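# Place the marking gauge in the plastic tray's pocket

## Task

Set the marking gauge inside the plastic tray's pocket so it lies on the pocket floor, comes to rest there, and faces the same way as shown in the reference image named manual; nothing may end up tipped over.

## Robot and tools

Robot: a single arm with six joints and a two-finger gripper. Its base sits at (0, 0, +0.191) m in the scene frame, slightly tilted (quat_wxyz +0.990, -0.006, +0.121, +0.075). Scene frame: origin on the table top directly under the base, +z up, +y to the left when facing along +x. A two-camera stand is fixed beside the table. Loose objects may occasionally be nudged by an outside push.

Joint order, used in every command row and every per-joint result list: waist, shoulder, elbow, wrist pitch, wrist yaw, wrist roll. Stated ranges in radians: waist -2.618 to 3.054, shoulder 0.000 to 3.142, elbow 0.000 to 3.142, wrist pitch -1.571 to 1.571, wrist yaw -1.571 to 1.571, wrist roll -2.094 to 2.094. True ends may differ from these by up to 0.059 rad either way. A target more than 0.059 rad beyond a stated end, and farther out than the joint currently is, gets the call refused; a target beyond the real end is clipped there and the result notes "joint sent to its limit" (absence of that note proves nothing).

A row is always 7 plain numbers for the one arm: the six joint angles as absolute targets in radians (same values as Joint positions prints), then the gripper opening on a -1 (closed) to +1 (fully open) scale. These are goals to reach, not offsets. To keep the gripper unchanged, resend its current command; 0 is itself a command (half-open). To keep a resting joint still, resend its Joint targets value.

Tools:
- execute_actions(actions, cameras): actions is a list of actions; each action is a list of up to 15 rows, one per 1/30 s control step, and a short action repeats its last row to fill 15 steps. An empty list returns state plus all camera images. cameras: list of names (cam_head_left, cam_head_right, cam_wrist), ["all"], or [] for none; an unknown name invalidates the call.
- move(target, speed, blend, opening_speed, grip_force, blocking, cameras): target is one 7-number row or a list of up to 15 rows sharing a 10 s budget. Joints travel together, so the gripper follows a curve, not a line, and nothing slows for obstacles. speed is rad/s for the joint with the longest travel, 0.01 to 12.57, default 0.5 (one value or one per target). blend in rad rounds corners between listed targets; 0 means stop at each. opening_speed (0.2 or more, per second on the opening scale) makes the fingers change gradually. grip_force is newtons per pad, 10 to 50; it persists, and lower values close slowly (about 4 s at 40, 16 s at 10). blocking=false returns after about 0.5 s while the motion continues; a new move then replaces it. The result adds a "move:" line: done (at rest within 0.035 rad of every target), off_target, moving, held or fault, plus limits=held if steps were withheld. done does not prove contact or lack of it.
- wait(seconds 0 to 10): lets time pass holding the last command; a running move carries on.
- stop(): brakes a running move, needing some distance.
- zoom_image(camera, region): region [x0, y0, x1, y1] in pixels of that camera's newest image, at most 504 by 504.
- show_instructions(): shows the reference image again.
- finished_scene(scene): ends the scene for good; pass the current scene's number.

Motion limits: each control step, a joint's target stays within 0.339 rad of its measured angle (waist, shoulder, elbow) or 2.2 rad (wrist joints); if targets would move the gripper over 200 mm from where it is, all are scaled back. Long motions therefore need several actions. Tiny changes may not start the joint. "joint command not followed" means the clearance check altered targets.

Result lines: Joint positions (rad, then finger-pad gap in m, 0.094 fully open), Joint velocities (may be summarized as within noise), Joint targets (what the joints currently aim at), Tool commands, grip_measured (finger opening on the command scale), Joint torques (total drive output including gravity, offset and noisy; positive toward larger angles; the first three wrap at ±28 N m), motor temperatures, and for execute_actions some per-step joint readings. The scene number closes each result.

Gripping: the fingers go to the opening you name, so grip_measured tracks the command even after contact. Squeeze grows about 1 N per 0.001 below first touch, then jumps to the force limit once near 20 N. Release by commanding well above grip_measured. Close gently on fragile items.

Cameras: cam_head_left and cam_head_right (pinhole, 672x504) and cam_wrist (fisheye, 672x504); images only come with an empty action list or when requested.

Heat: holding loads, staying stretched, or straining against an unreachable pose warms motors even while idle. MOTOR HOT appears at 75 °C; at 90 °C the arm folds up and stays inert; at 100 °C it goes limp.

Avoid: dropping a held object or releasing it while moving, slamming or pressing hard into the table, the container or the stand, knocking anything off the table (that fails the task), and needless stops. Faster, smooth, low-effort motion is better; time spent thinking also counts as elapsed robot time.

Each tool is called after "Emit:" as name(argument=value, ...), one argument or row to a line, values as JSON.

Reference images:

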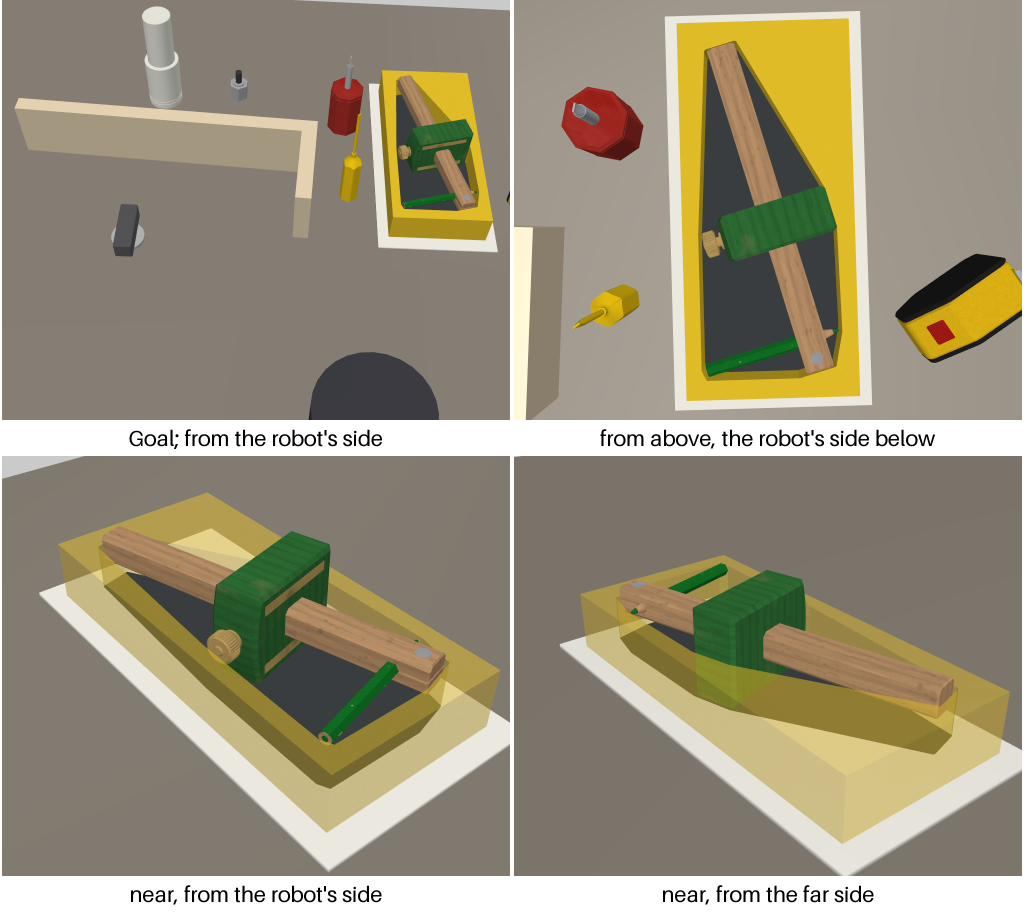

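## Session

Emit:
execute_actions(
  actions=[],
)

Scene clock: 0.00 s.
grip_measured=+1.000
Joint positions: [0.581 2.051 1.386 -1.272 -0.863 -2.042 0.094]
Joint velocities: within noise
Joint torques (N m): no reading
Motor temperatures (°C): [32 37 43 44 29 33 31]
Heat: 44 °C.
Joint targets: [0.584 2.045 1.390 -1.276 -0.878 -2.044]
Tool commands: gripper/opening=+1.0

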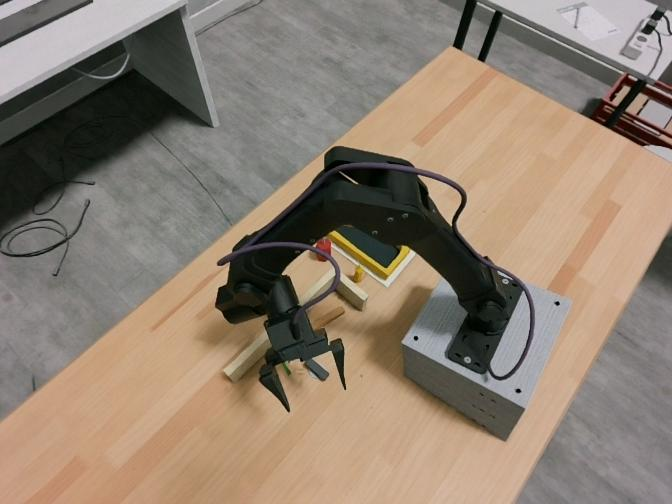

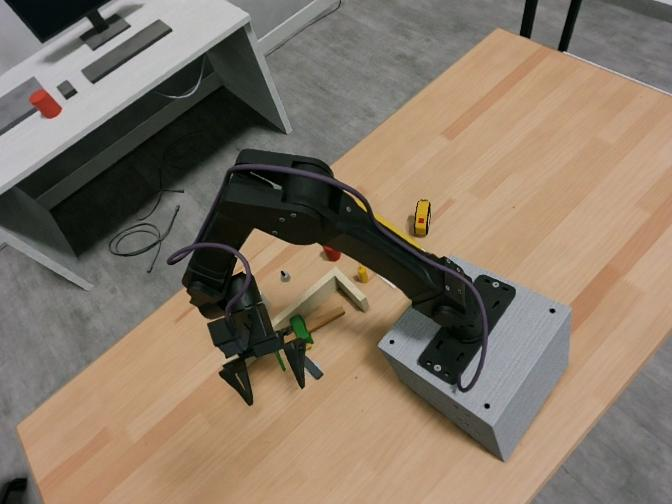

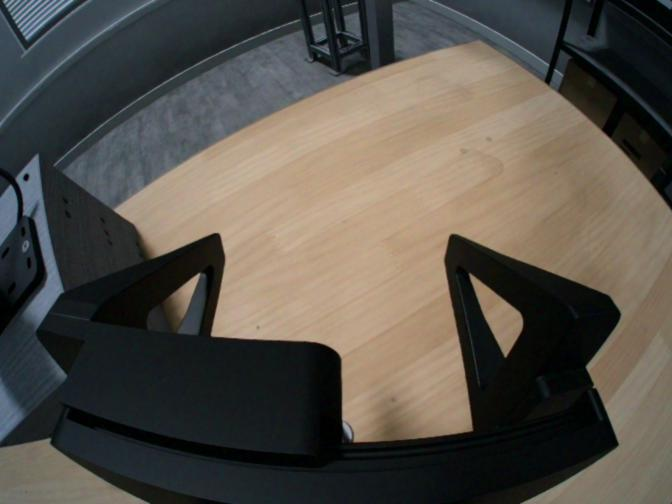

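Emit:
move(
  target=[0.1, 1.6, 1.5, -1.23, 0, 0, 1.0],
  speed=1.2,
  cameras=["all"],
)

Scene clock: 50.90 s.
grip_measured=+1.000
Joint positions: [0.106 1.627 1.469 -1.246 -0.006 -0.009 0.094]
Joint torques (N m): [-0.2 -10.51 8.12 0.53 0.04 0.06]
Motor temperatures (°C): [32 42 43 41 28 32 31]
Heat: 43 °C.
Joint targets: [0.100 1.600 1.500 -1.230 0.000 0.000]
move: done

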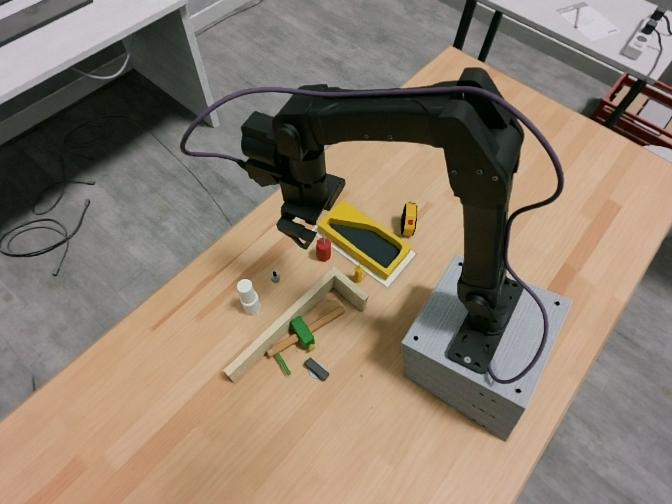

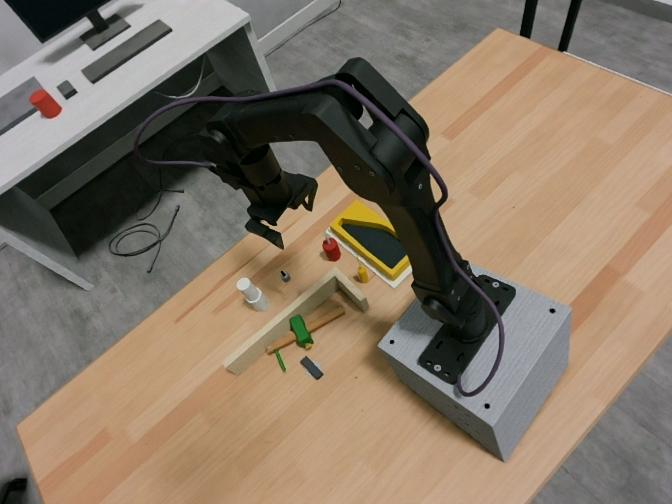

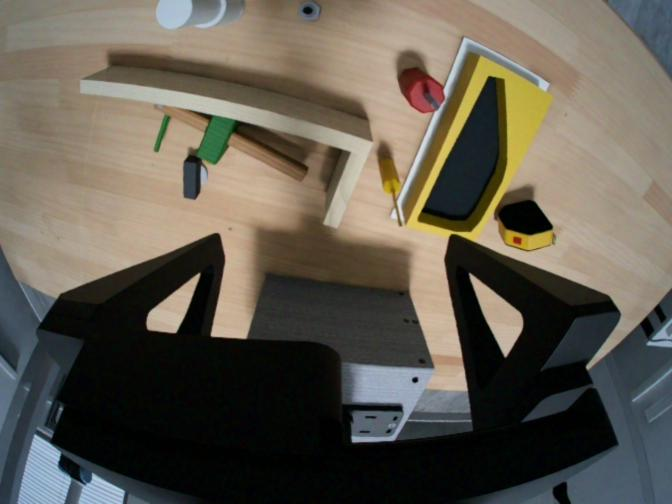

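Emit:
zoom_image(
  camera="cam_wrist",
  region=[70, 40, 400, 260],
)

Emit:
zoom_image(
  camera="cam_head_left",
  region=[220, 190, 430, 390],
)

Emit:
zoom_image(
  camera="cam_wrist",
  region=[360, 20, 580, 260],
)

Scaled by 1.527 from the camera's 672x504 image, which has a finer 960x720 frame.

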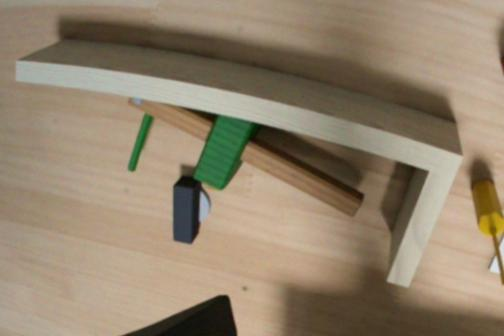

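Scaled by 2.400 from the camera's 672x504 image, which has a finer 960x720 frame.

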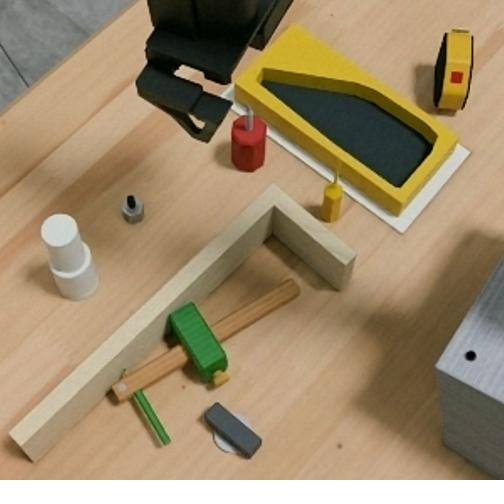

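Scaled by 2.100 from the camera's 672x504 image, which has a finer 960x720 frame.

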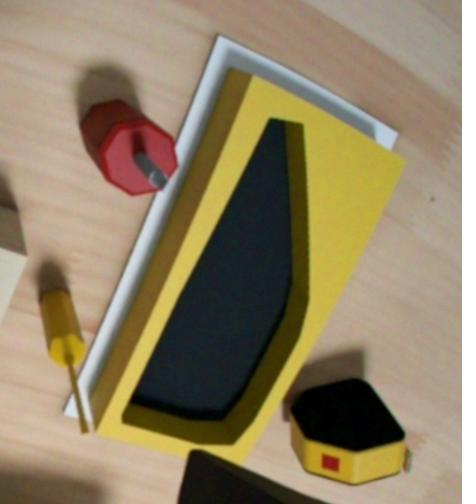

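Emit:
move(
  target=[
    [0.7, 1.65, 1.1, -0.7, 0.4, -1.2, 0.0],
    [0.98, 1.803, 0.722, -0.218, 0.714, -1.847, 0.0],
  ],
  speed=1.0,
  blend=0.3,
  cameras=["all"],
)

Scene clock: 491.70 s.
grip_measured=+0.002
Joint positions: [0.97 1.791 0.733 -0.223 0.708 -1.838 0.047]
Joint torques (N m): [2.5 -6.23 2.93 0.87 0.31 -0.11]
Motor temperatures (°C): [30 39 44 29 26 27 29]
Heat: 44 °C.
Joint targets: [0.980 1.803 0.722 -0.218 0.714 -1.847]
move: done

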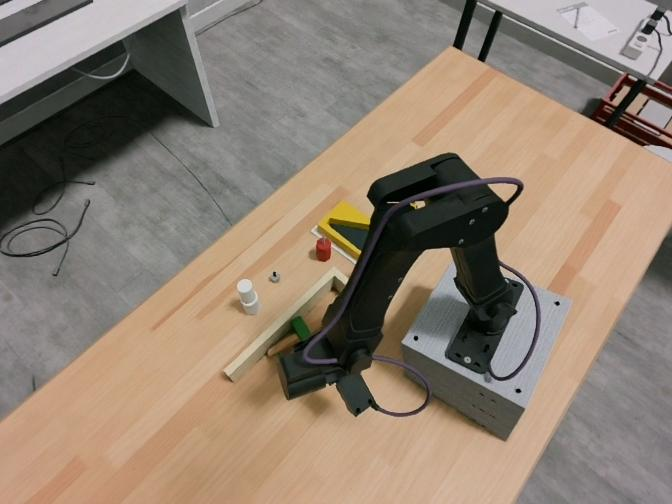

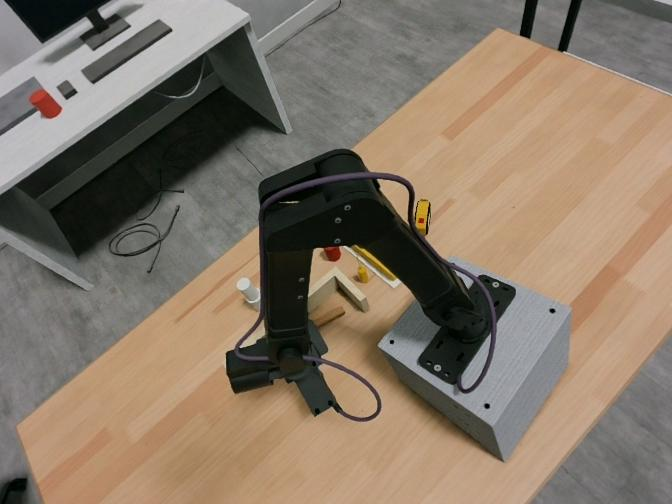

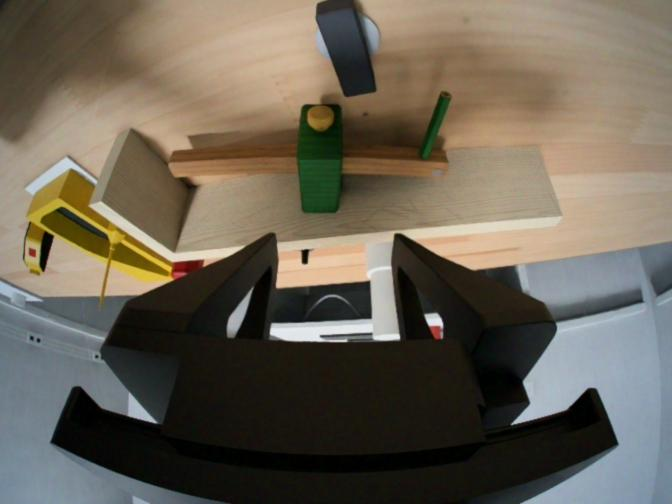

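Emit:
zoom_image(
  camera="cam_wrist",
  region=[150, 60, 470, 260],
)

Scaled by 1.575 from the camera's 672x504 image, which has a finer 960x720 frame.

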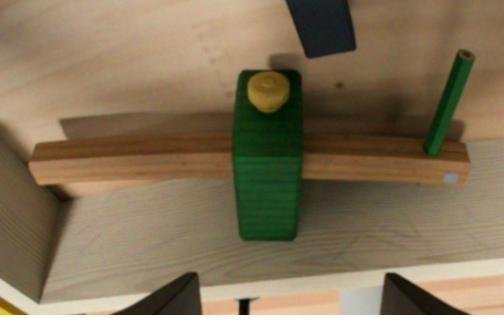

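Emit:
move(
  target=[0.839, 1.989, 0.708, 0.091, 0.669, -2.016, 0.0],
  speed=0.6,
  cameras=["cam_wrist"],
)

Emit:
zoom_image(
  camera="cam_wrist",
  region=[150, 60, 470, 300],
)

Scene clock: 583.17 s.
grip_measured=+0.002
Joint positions: [0.845 1.973 0.721 0.087 0.675 -2.007 0.047]
Joint torques (N m): [1.13 -6.68 1.88 1.04 0.19 -0.11]
Motor temperatures (°C): [30 37 39 30 26 27 29]
Heat: 39 °C.
Joint targets: [0.839 1.989 0.708 0.091 0.669 -2.016]
move: done
Images, in order (width x height): cam_wrist 672x504.

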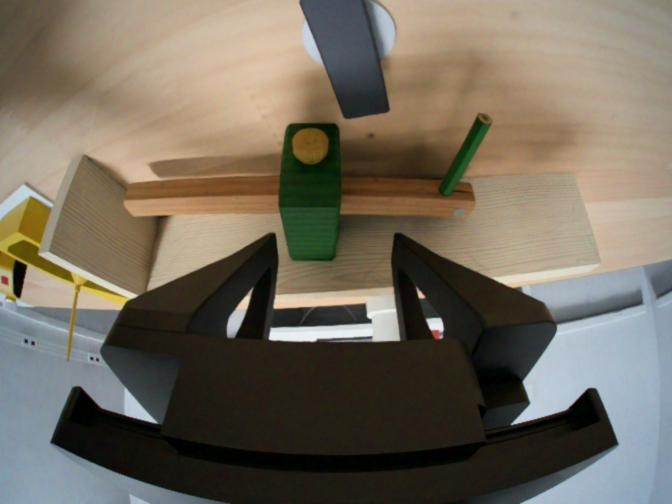

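Scaled by 1.575 from the camera's 672x504 image, which has a finer 960x720 frame.

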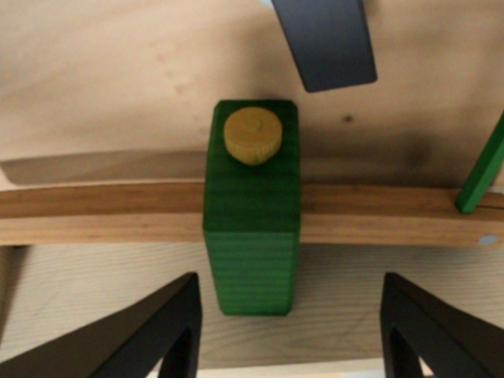

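Emit:
move(
  target=[0.765, 2.102, 0.690, 0.274, 0.640, -2.09, 0.0],
  speed=0.4,
  cameras=["cam_wrist"],
)

Emit:
zoom_image(
  camera="cam_wrist",
  region=[150, 60, 470, 300],
)

Scene clock: 618.97 s.
grip_measured=+0.002
Joint positions: [0.772 2.084 0.702 0.27 0.646 -2.078 0.047]
Joint torques (N m): [0.99 -6.79 1.26 1.12 0.18 -0.12]
Heat: 38 °C.
Joint targets: [0.765 2.102 0.690 0.274 0.640 -2.087]
joint sent to its limit — the wrist roll, lower limit.
move: done
Images, in order (width x height): cam_wrist 672x504.

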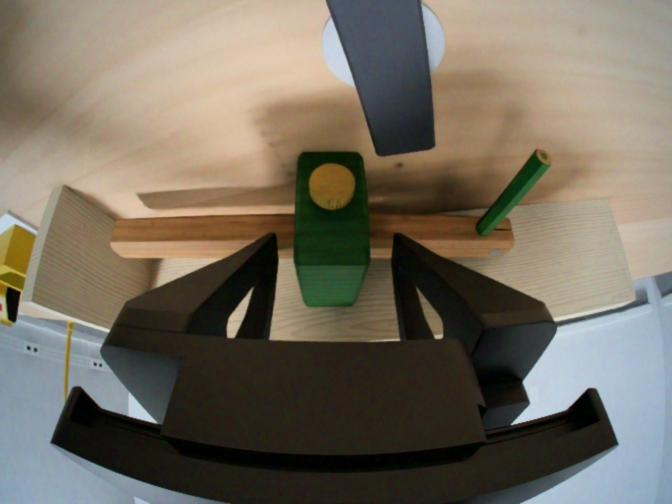

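Scaled by 1.575 from the camera's 672x504 image, which has a finer 960x720 frame.

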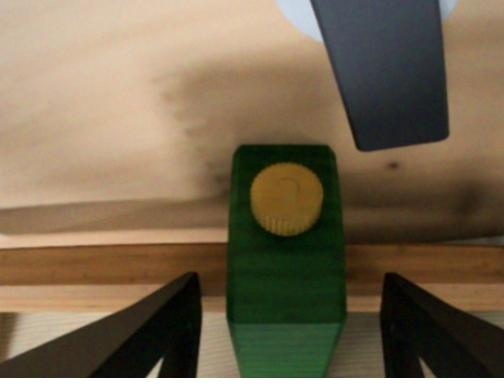

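Emit:
move(
  target=[0.765, 2.102, 0.690, 0.274, 0.640, -2.087, -0.65],
  opening_speed=0.8,
  cameras=["cam_wrist"],
)

Scene clock: 642.93 s.
grip_measured=-0.464
Joint positions: [0.772 2.084 0.702 0.271 0.646 -2.079 0.025]
Joint torques (N m): [0.99 -6.8 1.26 1.13 0.18 -0.11]
Heat: 37 °C.
Joint targets: [0.765 2.102 0.690 0.274 0.640 -2.087]
move: done
Images, in order (width x height): cam_wrist 672x504.

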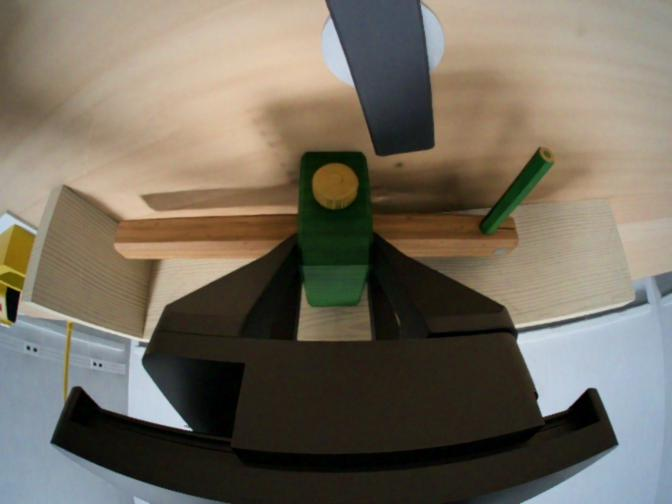

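Emit:
move(
  target=[
    [0.839, 1.989, 0.708, 0.091, 0.669, -2.016, -0.65],
    [0.98, 1.803, 0.722, -0.218, 0.714, -1.847, -0.65],
    [0.90, 1.85, 1.05, -0.25, 0.0, -1.7, -0.65],
    [0.755, 2.22, 1.15, -0.2, -0.85, -1.569, -0.65],
  ],
  speed=[0.4, 0.6, 0.8, 0.8],
  blend=[0.05, 0.15, 0.25, 0],
  cameras=["all"],
)

Scene clock: 723.77 s.
grip_measured=-0.465
Joint positions: [0.761 2.204 1.122 -0.208 -0.811 -1.579 0.025]
Joint torques (N m): [1.59 -8.91 5.6 0.81 -0.74 0.07]
Heat: 36 °C.
Joint targets: [0.755 2.220 1.150 -0.200 -0.850 -1.569]
move: off_target; the wrist yaw is farthest, 0.039 rad from its target

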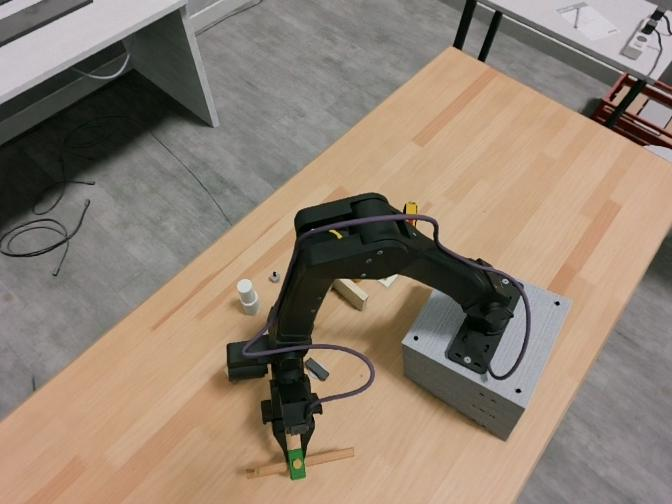

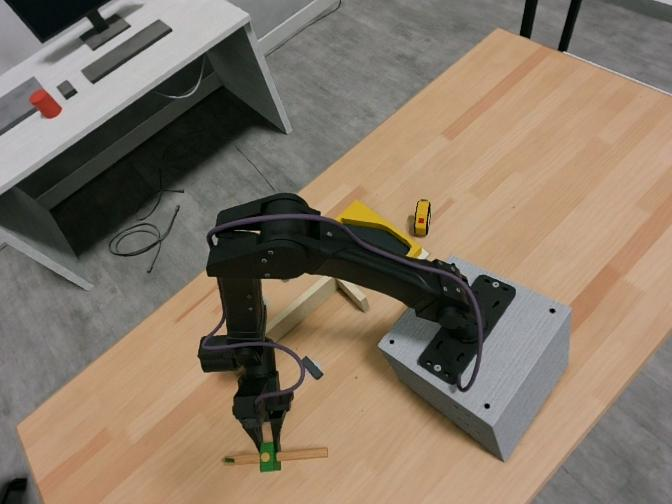

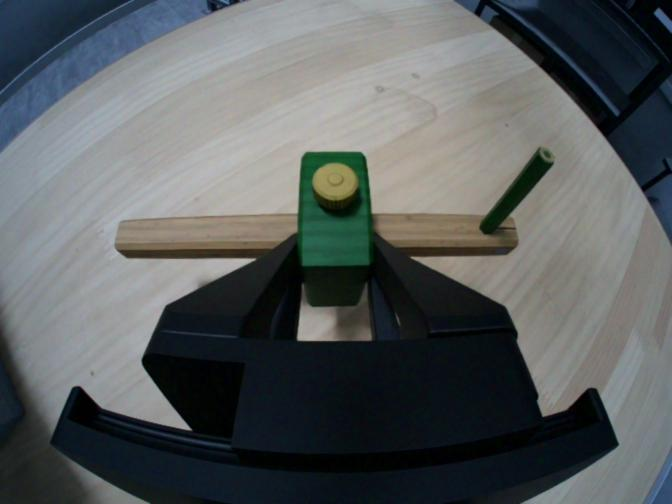

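Emit:
move(
  target=[
    [0.755, 2.280, 1.134, -0.249, -0.91, -1.569, -0.65],
    [0.735, 2.426, 1.188, -0.180, -0.915, -1.600, -0.65],
  ],
  speed=0.35,
  blend=[0.05, 0],
  cameras=["all"],
)

Emit:
zoom_image(
  camera="cam_wrist",
  region=[80, 100, 560, 350],
)

Emit:
zoom_image(
  camera="cam_head_right",
  region=[180, 340, 380, 500],
)

Scene clock: 753.57 s.
grip_measured=-0.465
Joint positions: [0.742 2.404 1.167 -0.188 -0.883 -1.591 0.025]
Joint torques (N m): [1.58 -8.59 4.03 0.54 -0.72 -0.12]
Heat: 38 °C.
Joint targets: [0.735 2.426 1.188 -0.180 -0.915 -1.600]
move: done; blend cut to 0.03 rad at target 1

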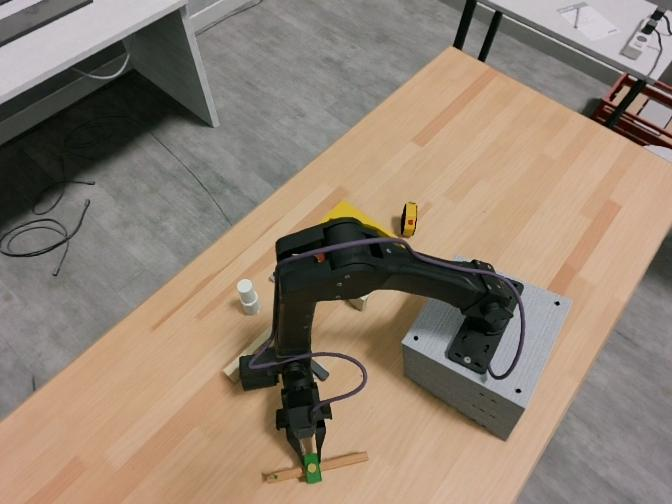

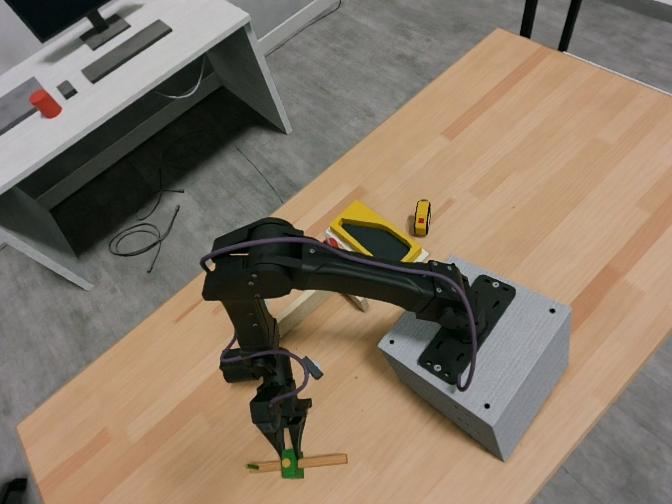

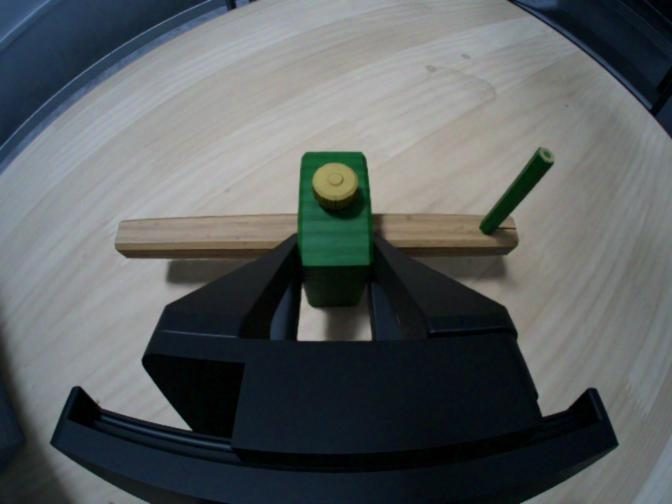

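Scaled by 1.050 from the camera's 672x504 image, which has a finer 960x720 frame.

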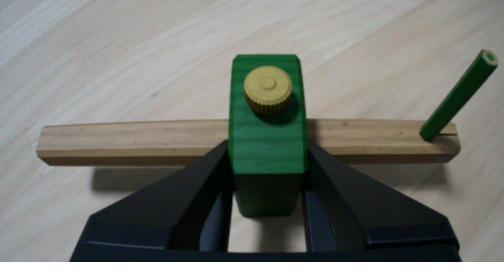

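Scaled by 2.520 from the camera's 672x504 image, which has a finer 960x720 frame.

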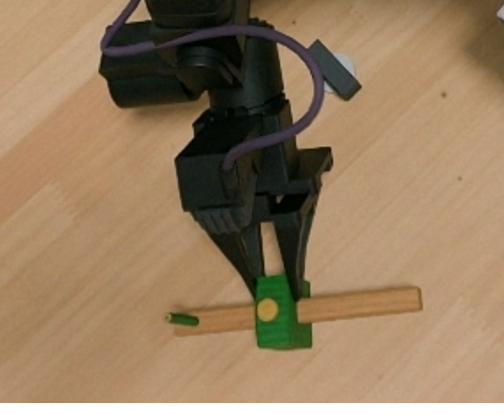

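Emit:
move(
  target=[0.732, 2.447, 1.196, -0.170, -0.915, -1.604, -0.65],
  speed=0.1,
  cameras=["cam_wrist"],
)

Emit:
zoom_image(
  camera="cam_wrist",
  region=[80, 100, 560, 350],
)

Scene clock: 781.73 s.
grip_measured=-0.465
Joint positions: [0.742 2.417 1.178 -0.181 -0.901 -1.596 0.025]
Joint torques (N m): [1.37 -8.14 3.77 0.59 -0.55 -0.11]
Heat: 38 °C.
Joint targets: [0.732 2.447 1.196 -0.170 -0.915 -1.604]
move: done
Images, in order (width x height): cam_wrist 672x504.

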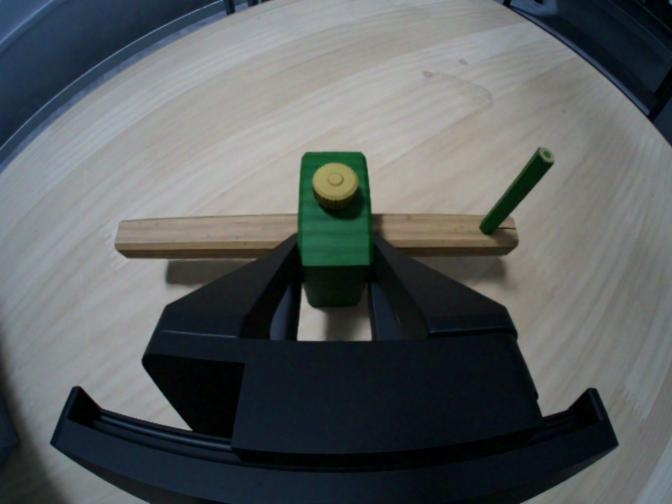

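Scaled by 1.050 from the camera's 672x504 image, which has a finer 960x720 frame.

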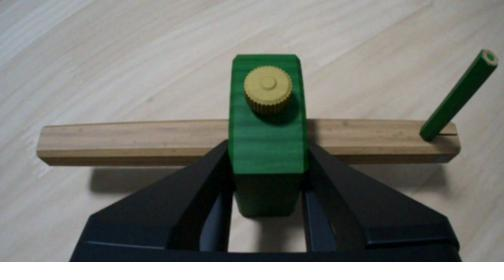

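Emit:
move(
  target=[
    [0.731, 2.455, 1.198, -0.167, -0.915, -1.604, -0.65],
    [0.731, 2.455, 1.198, -0.167, -0.915, -1.604, 0.0],
  ],
  speed=0.1,
  opening_speed=0.5,
  cameras=["cam_wrist"],
)

Emit:
zoom_image(
  camera="cam_wrist",
  region=[80, 100, 560, 350],
)

Scene clock: 794.93 s.
grip_measured=-0.002
Joint positions: [0.74 2.43 1.178 -0.172 -0.903 -1.598 0.047]
Joint torques (N m): [1.42 -8.5 3.86 0.53 -0.53 -0.1]
Heat: 37 °C.
Joint targets: [0.731 2.455 1.198 -0.167 -0.915 -1.604]
move: done
Images, in order (width x height): cam_wrist 672x504.

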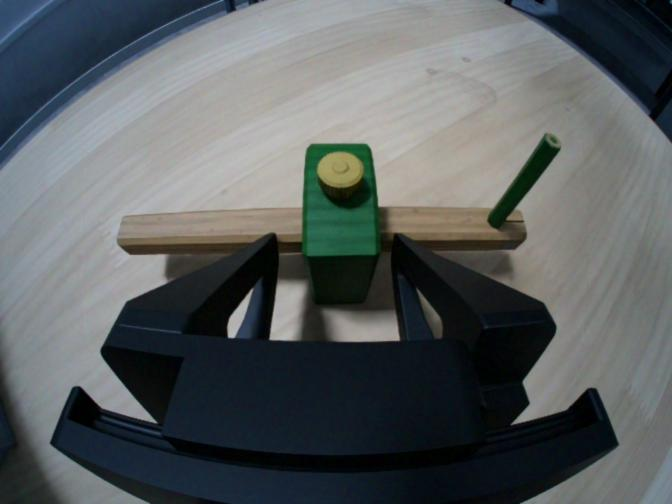

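Scaled by 1.050 from the camera's 672x504 image, which has a finer 960x720 frame.

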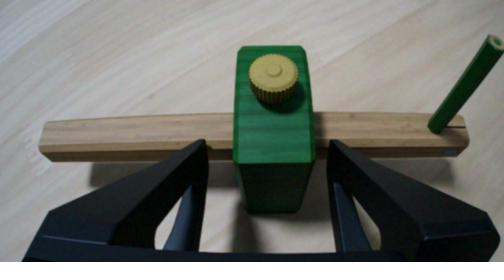

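Emit:
move(
  target=[
    [0.755, 2.280, 1.134, -0.249, -0.91, -1.569, 0.0],
    [0.95, 2.1, 1.3, -0.6, -0.5, -1.3, 0.0],
    [1.3, 2.3, 1.7, -1.1, 0.2, -0.9, 0.0],
    [1.509, 2.664, 2.085, -1.414, 0.591, -0.623, 0.0],
  ],
  speed=[0.4, 0.9, 1.0, 0.8],
  blend=[0.04, 0.2, 0.2, 0],
  cameras=["all"],
)

Emit:
zoom_image(
  camera="cam_wrist",
  region=[80, 60, 560, 310],
)

Scene clock: 982.73 s.
grip_measured=-0.002
Joint positions: [1.507 2.648 2.056 -1.401 0.585 -0.632 0.047]
Joint torques (N m): [3.7 -11.43 6.95 -0.5 0.22 0.05]
Heat: 36 °C.
Joint targets: [1.509 2.664 2.085 -1.414 0.591 -0.623]
move: done; blend cut to 0.1955 rad at target 3

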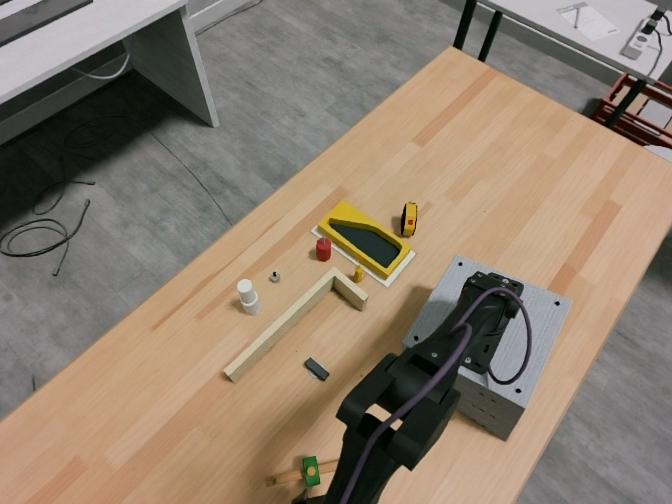

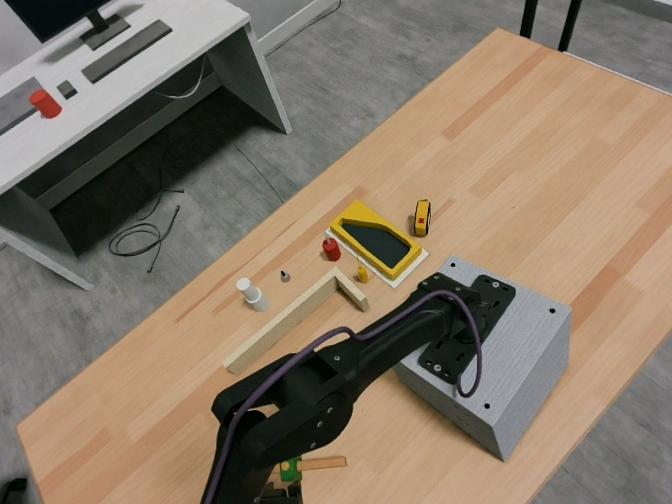

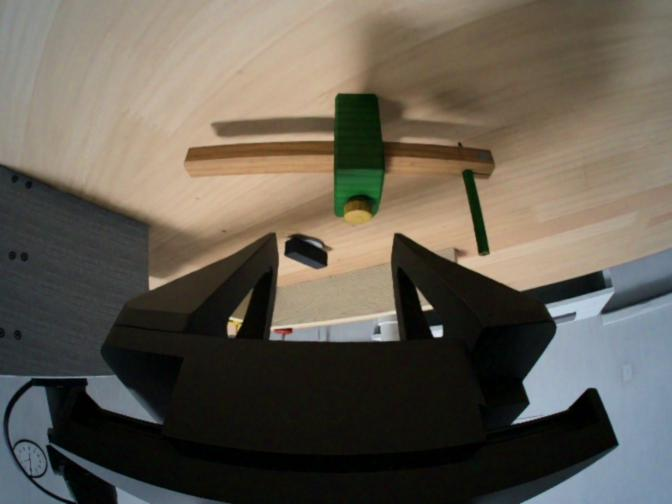

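Scaled by 1.050 from the camera's 672x504 image, which has a finer 960x720 frame.

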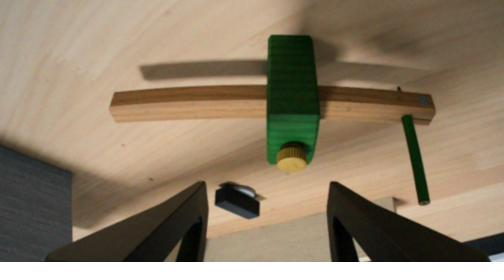

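Emit:
move(
  target=[1.456, 2.704, 2.027, -1.282, 0.611, -0.682, 0.0],
  speed=0.4,
  cameras=["cam_wrist"],
)

Emit:
zoom_image(
  camera="cam_wrist",
  region=[200, 90, 520, 290],
)

Scene clock: 1022.03 s.
grip_measured=-0.002
Joint positions: [1.457 2.681 2.042 -1.296 0.606 -0.673 0.047]
Joint torques (N m): [3.4 -11.08 3.58 -0.13 0.22 -0.11]
Heat: 37 °C.
Joint targets: [1.456 2.704 2.027 -1.282 0.611 -0.682]
move: done
Images, in order (width x height): cam_wrist 672x504.

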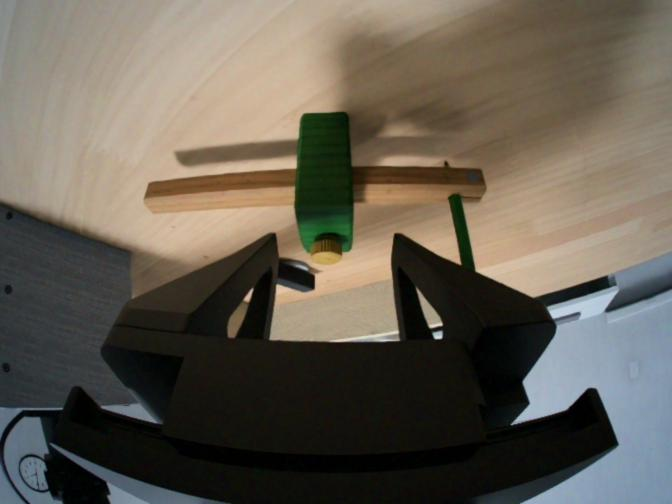

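Scaled by 1.575 from the camera's 672x504 image, which has a finer 960x720 frame.

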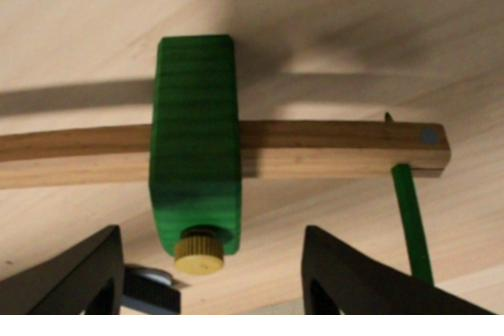

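Emit:
move(
  target=[1.414, 2.681, 1.872, -1.124, 0.627, -0.764, 0.0],
  speed=0.3,
  cameras=["cam_wrist"],
)

Emit:
zoom_image(
  camera="cam_wrist",
  region=[200, 90, 520, 290],
)

Scene clock: 1056.73 s.
grip_measured=-0.002
Joint positions: [1.419 2.681 1.887 -1.147 0.624 -0.754 0.047]
Joint torques (N m): [3.03 -12.29 3.15 -0.04 0.21 -0.13]
Motor temperatures (°C): [29 38 34 29 26 27 30]
Heat: 38 °C.
Joint targets: [1.414 2.681 1.872 -1.124 0.627 -0.764]
move: done
Images, in order (width x height): cam_wrist 672x504.

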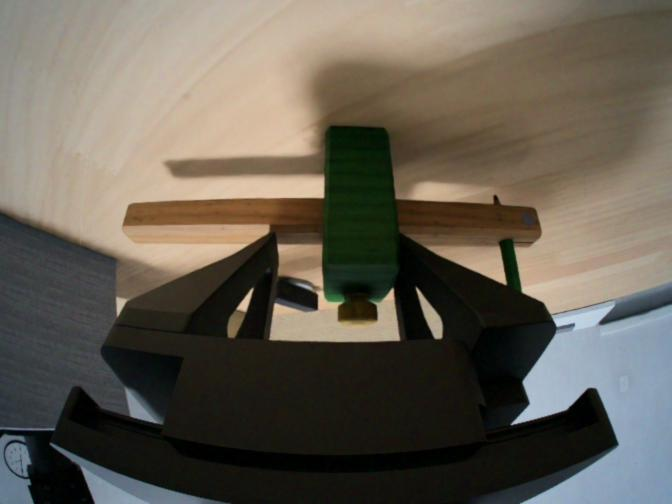

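Scaled by 1.575 from the camera's 672x504 image, which has a finer 960x720 frame.

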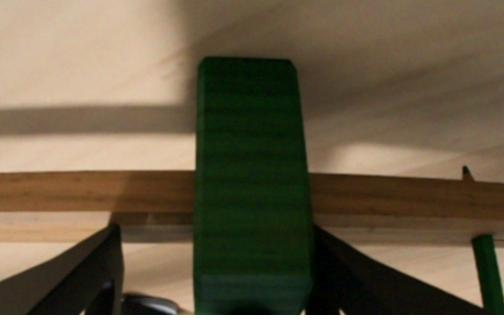

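Emit:
move(
  target=[
    [1.403, 2.701, 1.922, -1.154, 0.630, -0.757, 0.0],
    [1.403, 2.701, 1.922, -1.154, 0.630, -0.757, -0.65],
  ],
  speed=0.2,
  opening_speed=0.8,
  cameras=["cam_wrist"],
)

Emit:
zoom_image(
  camera="cam_wrist",
  region=[200, 90, 520, 290],
)

Scene clock: 1086.57 s.
grip_measured=-0.464
Joint positions: [1.41 2.681 1.896 -1.148 0.627 -0.754 0.025]
Joint torques (N m): [2.85 -10.92 6.3 -0.35 0.2 -0.06]
Heat: 39 °C.
Joint targets: [1.403 2.701 1.922 -1.154 0.630 -0.757]
move: done
Images, in order (width x height): cam_wrist 672x504.

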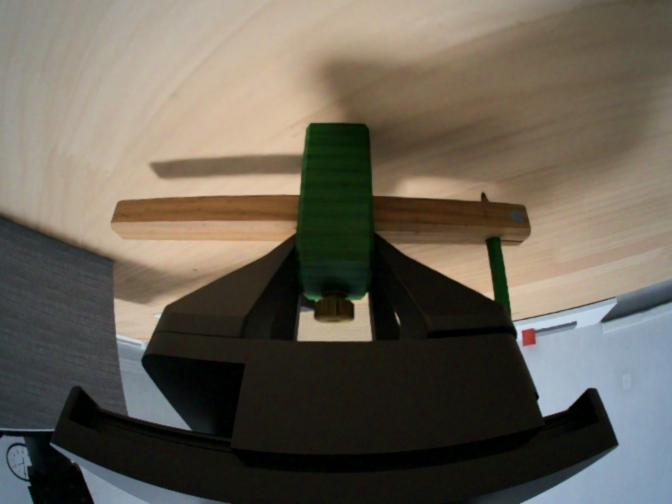

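Scaled by 1.575 from the camera's 672x504 image, which has a finer 960x720 frame.

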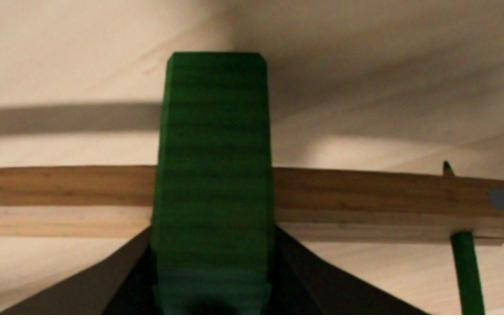

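Emit:
move(
  target=[
    [1.49, 2.62, 2.04, -1.35, 0.60, -0.64, -0.65],
    [1.5, 2.2, 1.6, -0.7, 0.9, 0.3, -0.65],
    [1.5185, 2.454, 1.188, -0.062, 1.30, 1.306, -0.65],
  ],
  speed=[0.4, 0.8, 0.8],
  blend=[0.05, 0.25, 0],
  cameras=["all"],
)

Scene clock: 1136.03 s.
grip_measured=-0.464
Joint positions: [1.498 2.44 1.197 -0.072 1.262 1.296 0.025]
Joint torques (N m): [4.81 -9.44 2.76 1 0.76 0.04]
Heat: 40 °C.
Joint targets: [1.518 2.454 1.188 -0.062 1.300 1.306]
move: off_target; the wrist yaw is farthest, 0.038 rad from its target

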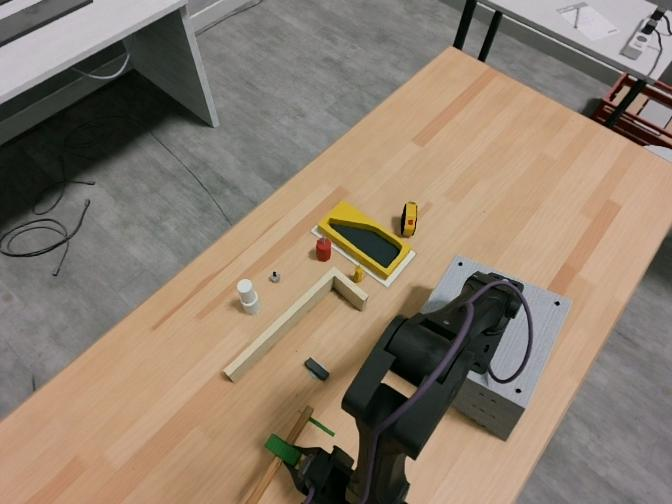

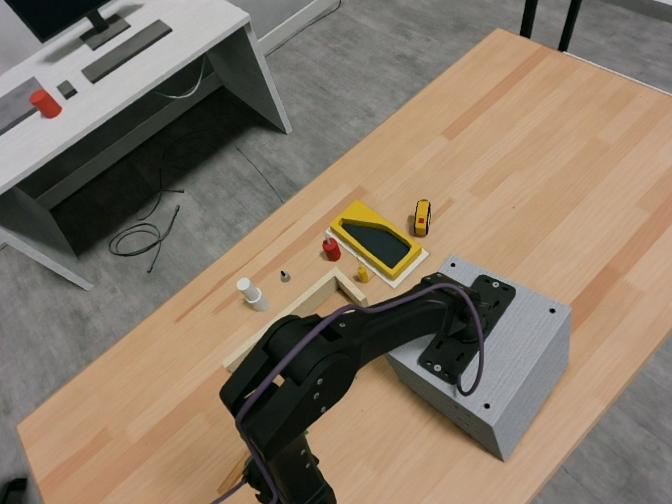

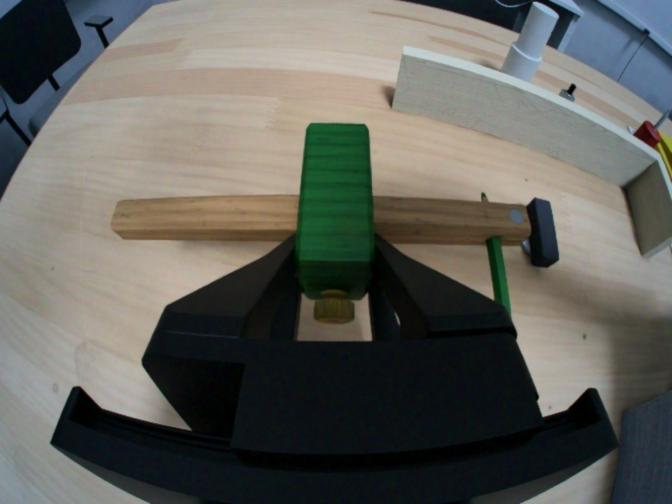

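Emit:
move(
  target=[1.50, 2.597, 1.221, 0.140, 1.305, 1.211, -0.65],
  speed=0.3,
  cameras=["cam_wrist"],
)

Emit:
zoom_image(
  camera="cam_wrist",
  region=[80, 80, 560, 350],
)

Scene clock: 1164.73 s.
grip_measured=-0.464
Joint positions: [1.498 2.58 1.197 0.129 1.268 1.219 0.025]
Joint torques (N m): [3.19 -9.33 4.71 1.11 0.76 -0.11]
Heat: 39 °C.
Joint targets: [1.500 2.597 1.221 0.140 1.305 1.211]
move: off_target; the wrist yaw is farthest, 0.037 rad from its target
Images, in order (width x height): cam_wrist 672x504.

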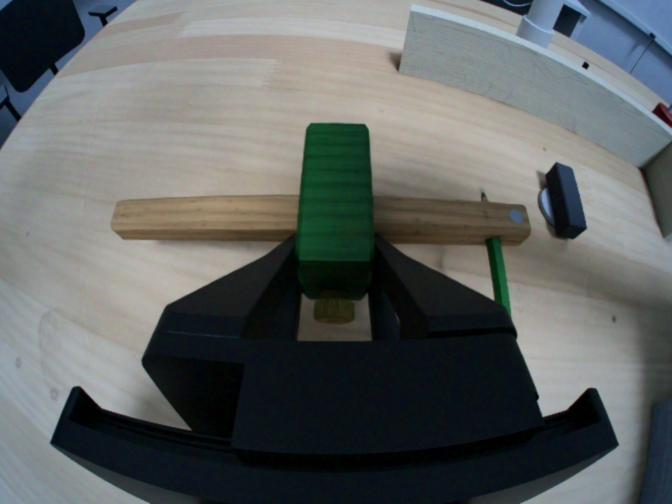

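Scaled by 1.050 from the camera's 672x504 image, which has a finer 960x720 frame.

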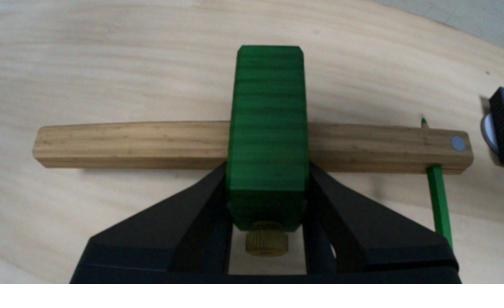

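Emit:
move(
  target=[1.497, 2.614, 1.225, 0.163, 1.304, 1.200, -0.65],
  speed=0.1,
)

Emit:
move(
  target=[1.494, 2.624, 1.228, 0.177, 1.304, 1.193, -0.65],
  speed=0.1,
  cameras=["cam_wrist"],
)

Scene clock: 1179.70 s.
grip_measured=-0.464
Joint positions: [1.498 2.592 1.203 0.152 1.268 1.208 0.025]
Joint torques (N m): [2.95 -9.07 4.56 1.13 0.74 -0.12]
Heat: 39 °C.
Joint targets: [1.497 2.614 1.225 0.163 1.304 1.200]
move: off_target; the wrist yaw is farthest, 0.036 rad from its target

Scene clock: 1180.53 s.
grip_measured=-0.464
Joint positions: [1.498 2.602 1.203 0.166 1.268 1.201 0.025]
Joint torques (N m): [2.71 -9.03 4.74 1.13 0.74 -0.12]
Heat: 39 °C.
Joint targets: [1.494 2.624 1.228 0.177 1.304 1.193]
move: off_target; the wrist yaw is farthest, 0.036 rad from its target
Images, in order (width x height): cam_wrist 672x504.

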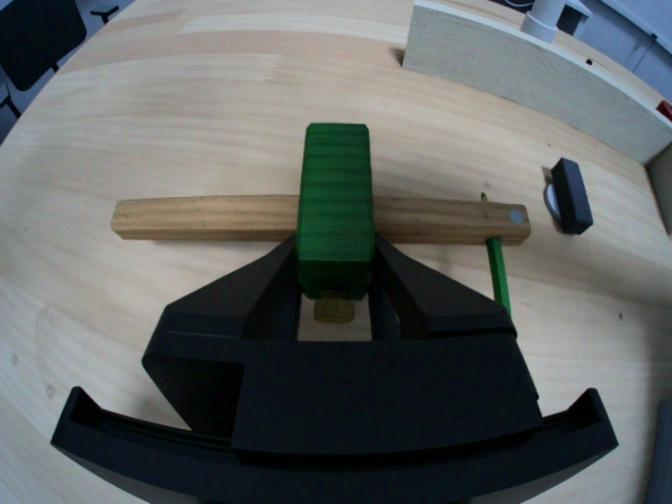

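Emit:
move(
  target=[1.491, 2.640, 1.232, 0.200, 1.304, 1.182, -0.65],
  speed=0.1,
)

Emit:
move(
  target=[1.488, 2.656, 1.236, 0.223, 1.304, 1.171, -0.65],
  speed=0.1,
  cameras=["cam_wrist"],
)

Scene clock: 1190.57 s.
grip_measured=-0.464
Joint positions: [1.498 2.618 1.21 0.189 1.269 1.19 0.025]
Joint torques (N m): [2.47 -9.09 4.49 1.14 0.74 -0.11]
Heat: 39 °C.
Joint targets: [1.491 2.640 1.232 0.200 1.304 1.182]
move: done

Scene clock: 1191.47 s.
grip_measured=-0.464
Joint positions: [1.498 2.634 1.21 0.212 1.269 1.179 0.025]
Joint torques (N m): [2.24 -9.07 4.74 1.16 0.74 -0.11]
Heat: 39 °C.
Joint targets: [1.488 2.656 1.236 0.223 1.304 1.171]
move: done
Images, in order (width x height): cam_wrist 672x504.

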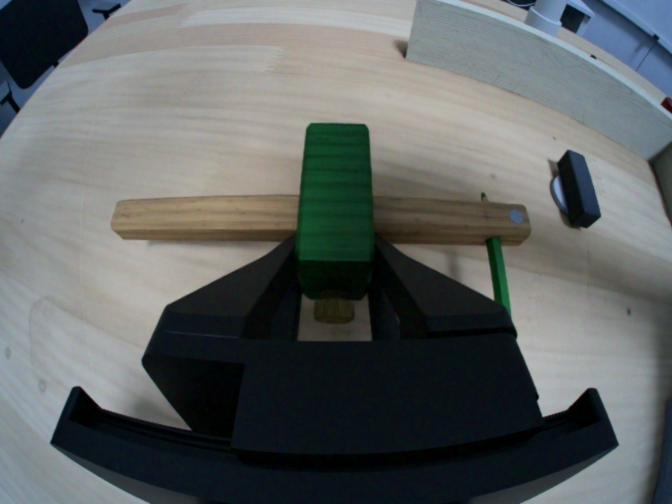

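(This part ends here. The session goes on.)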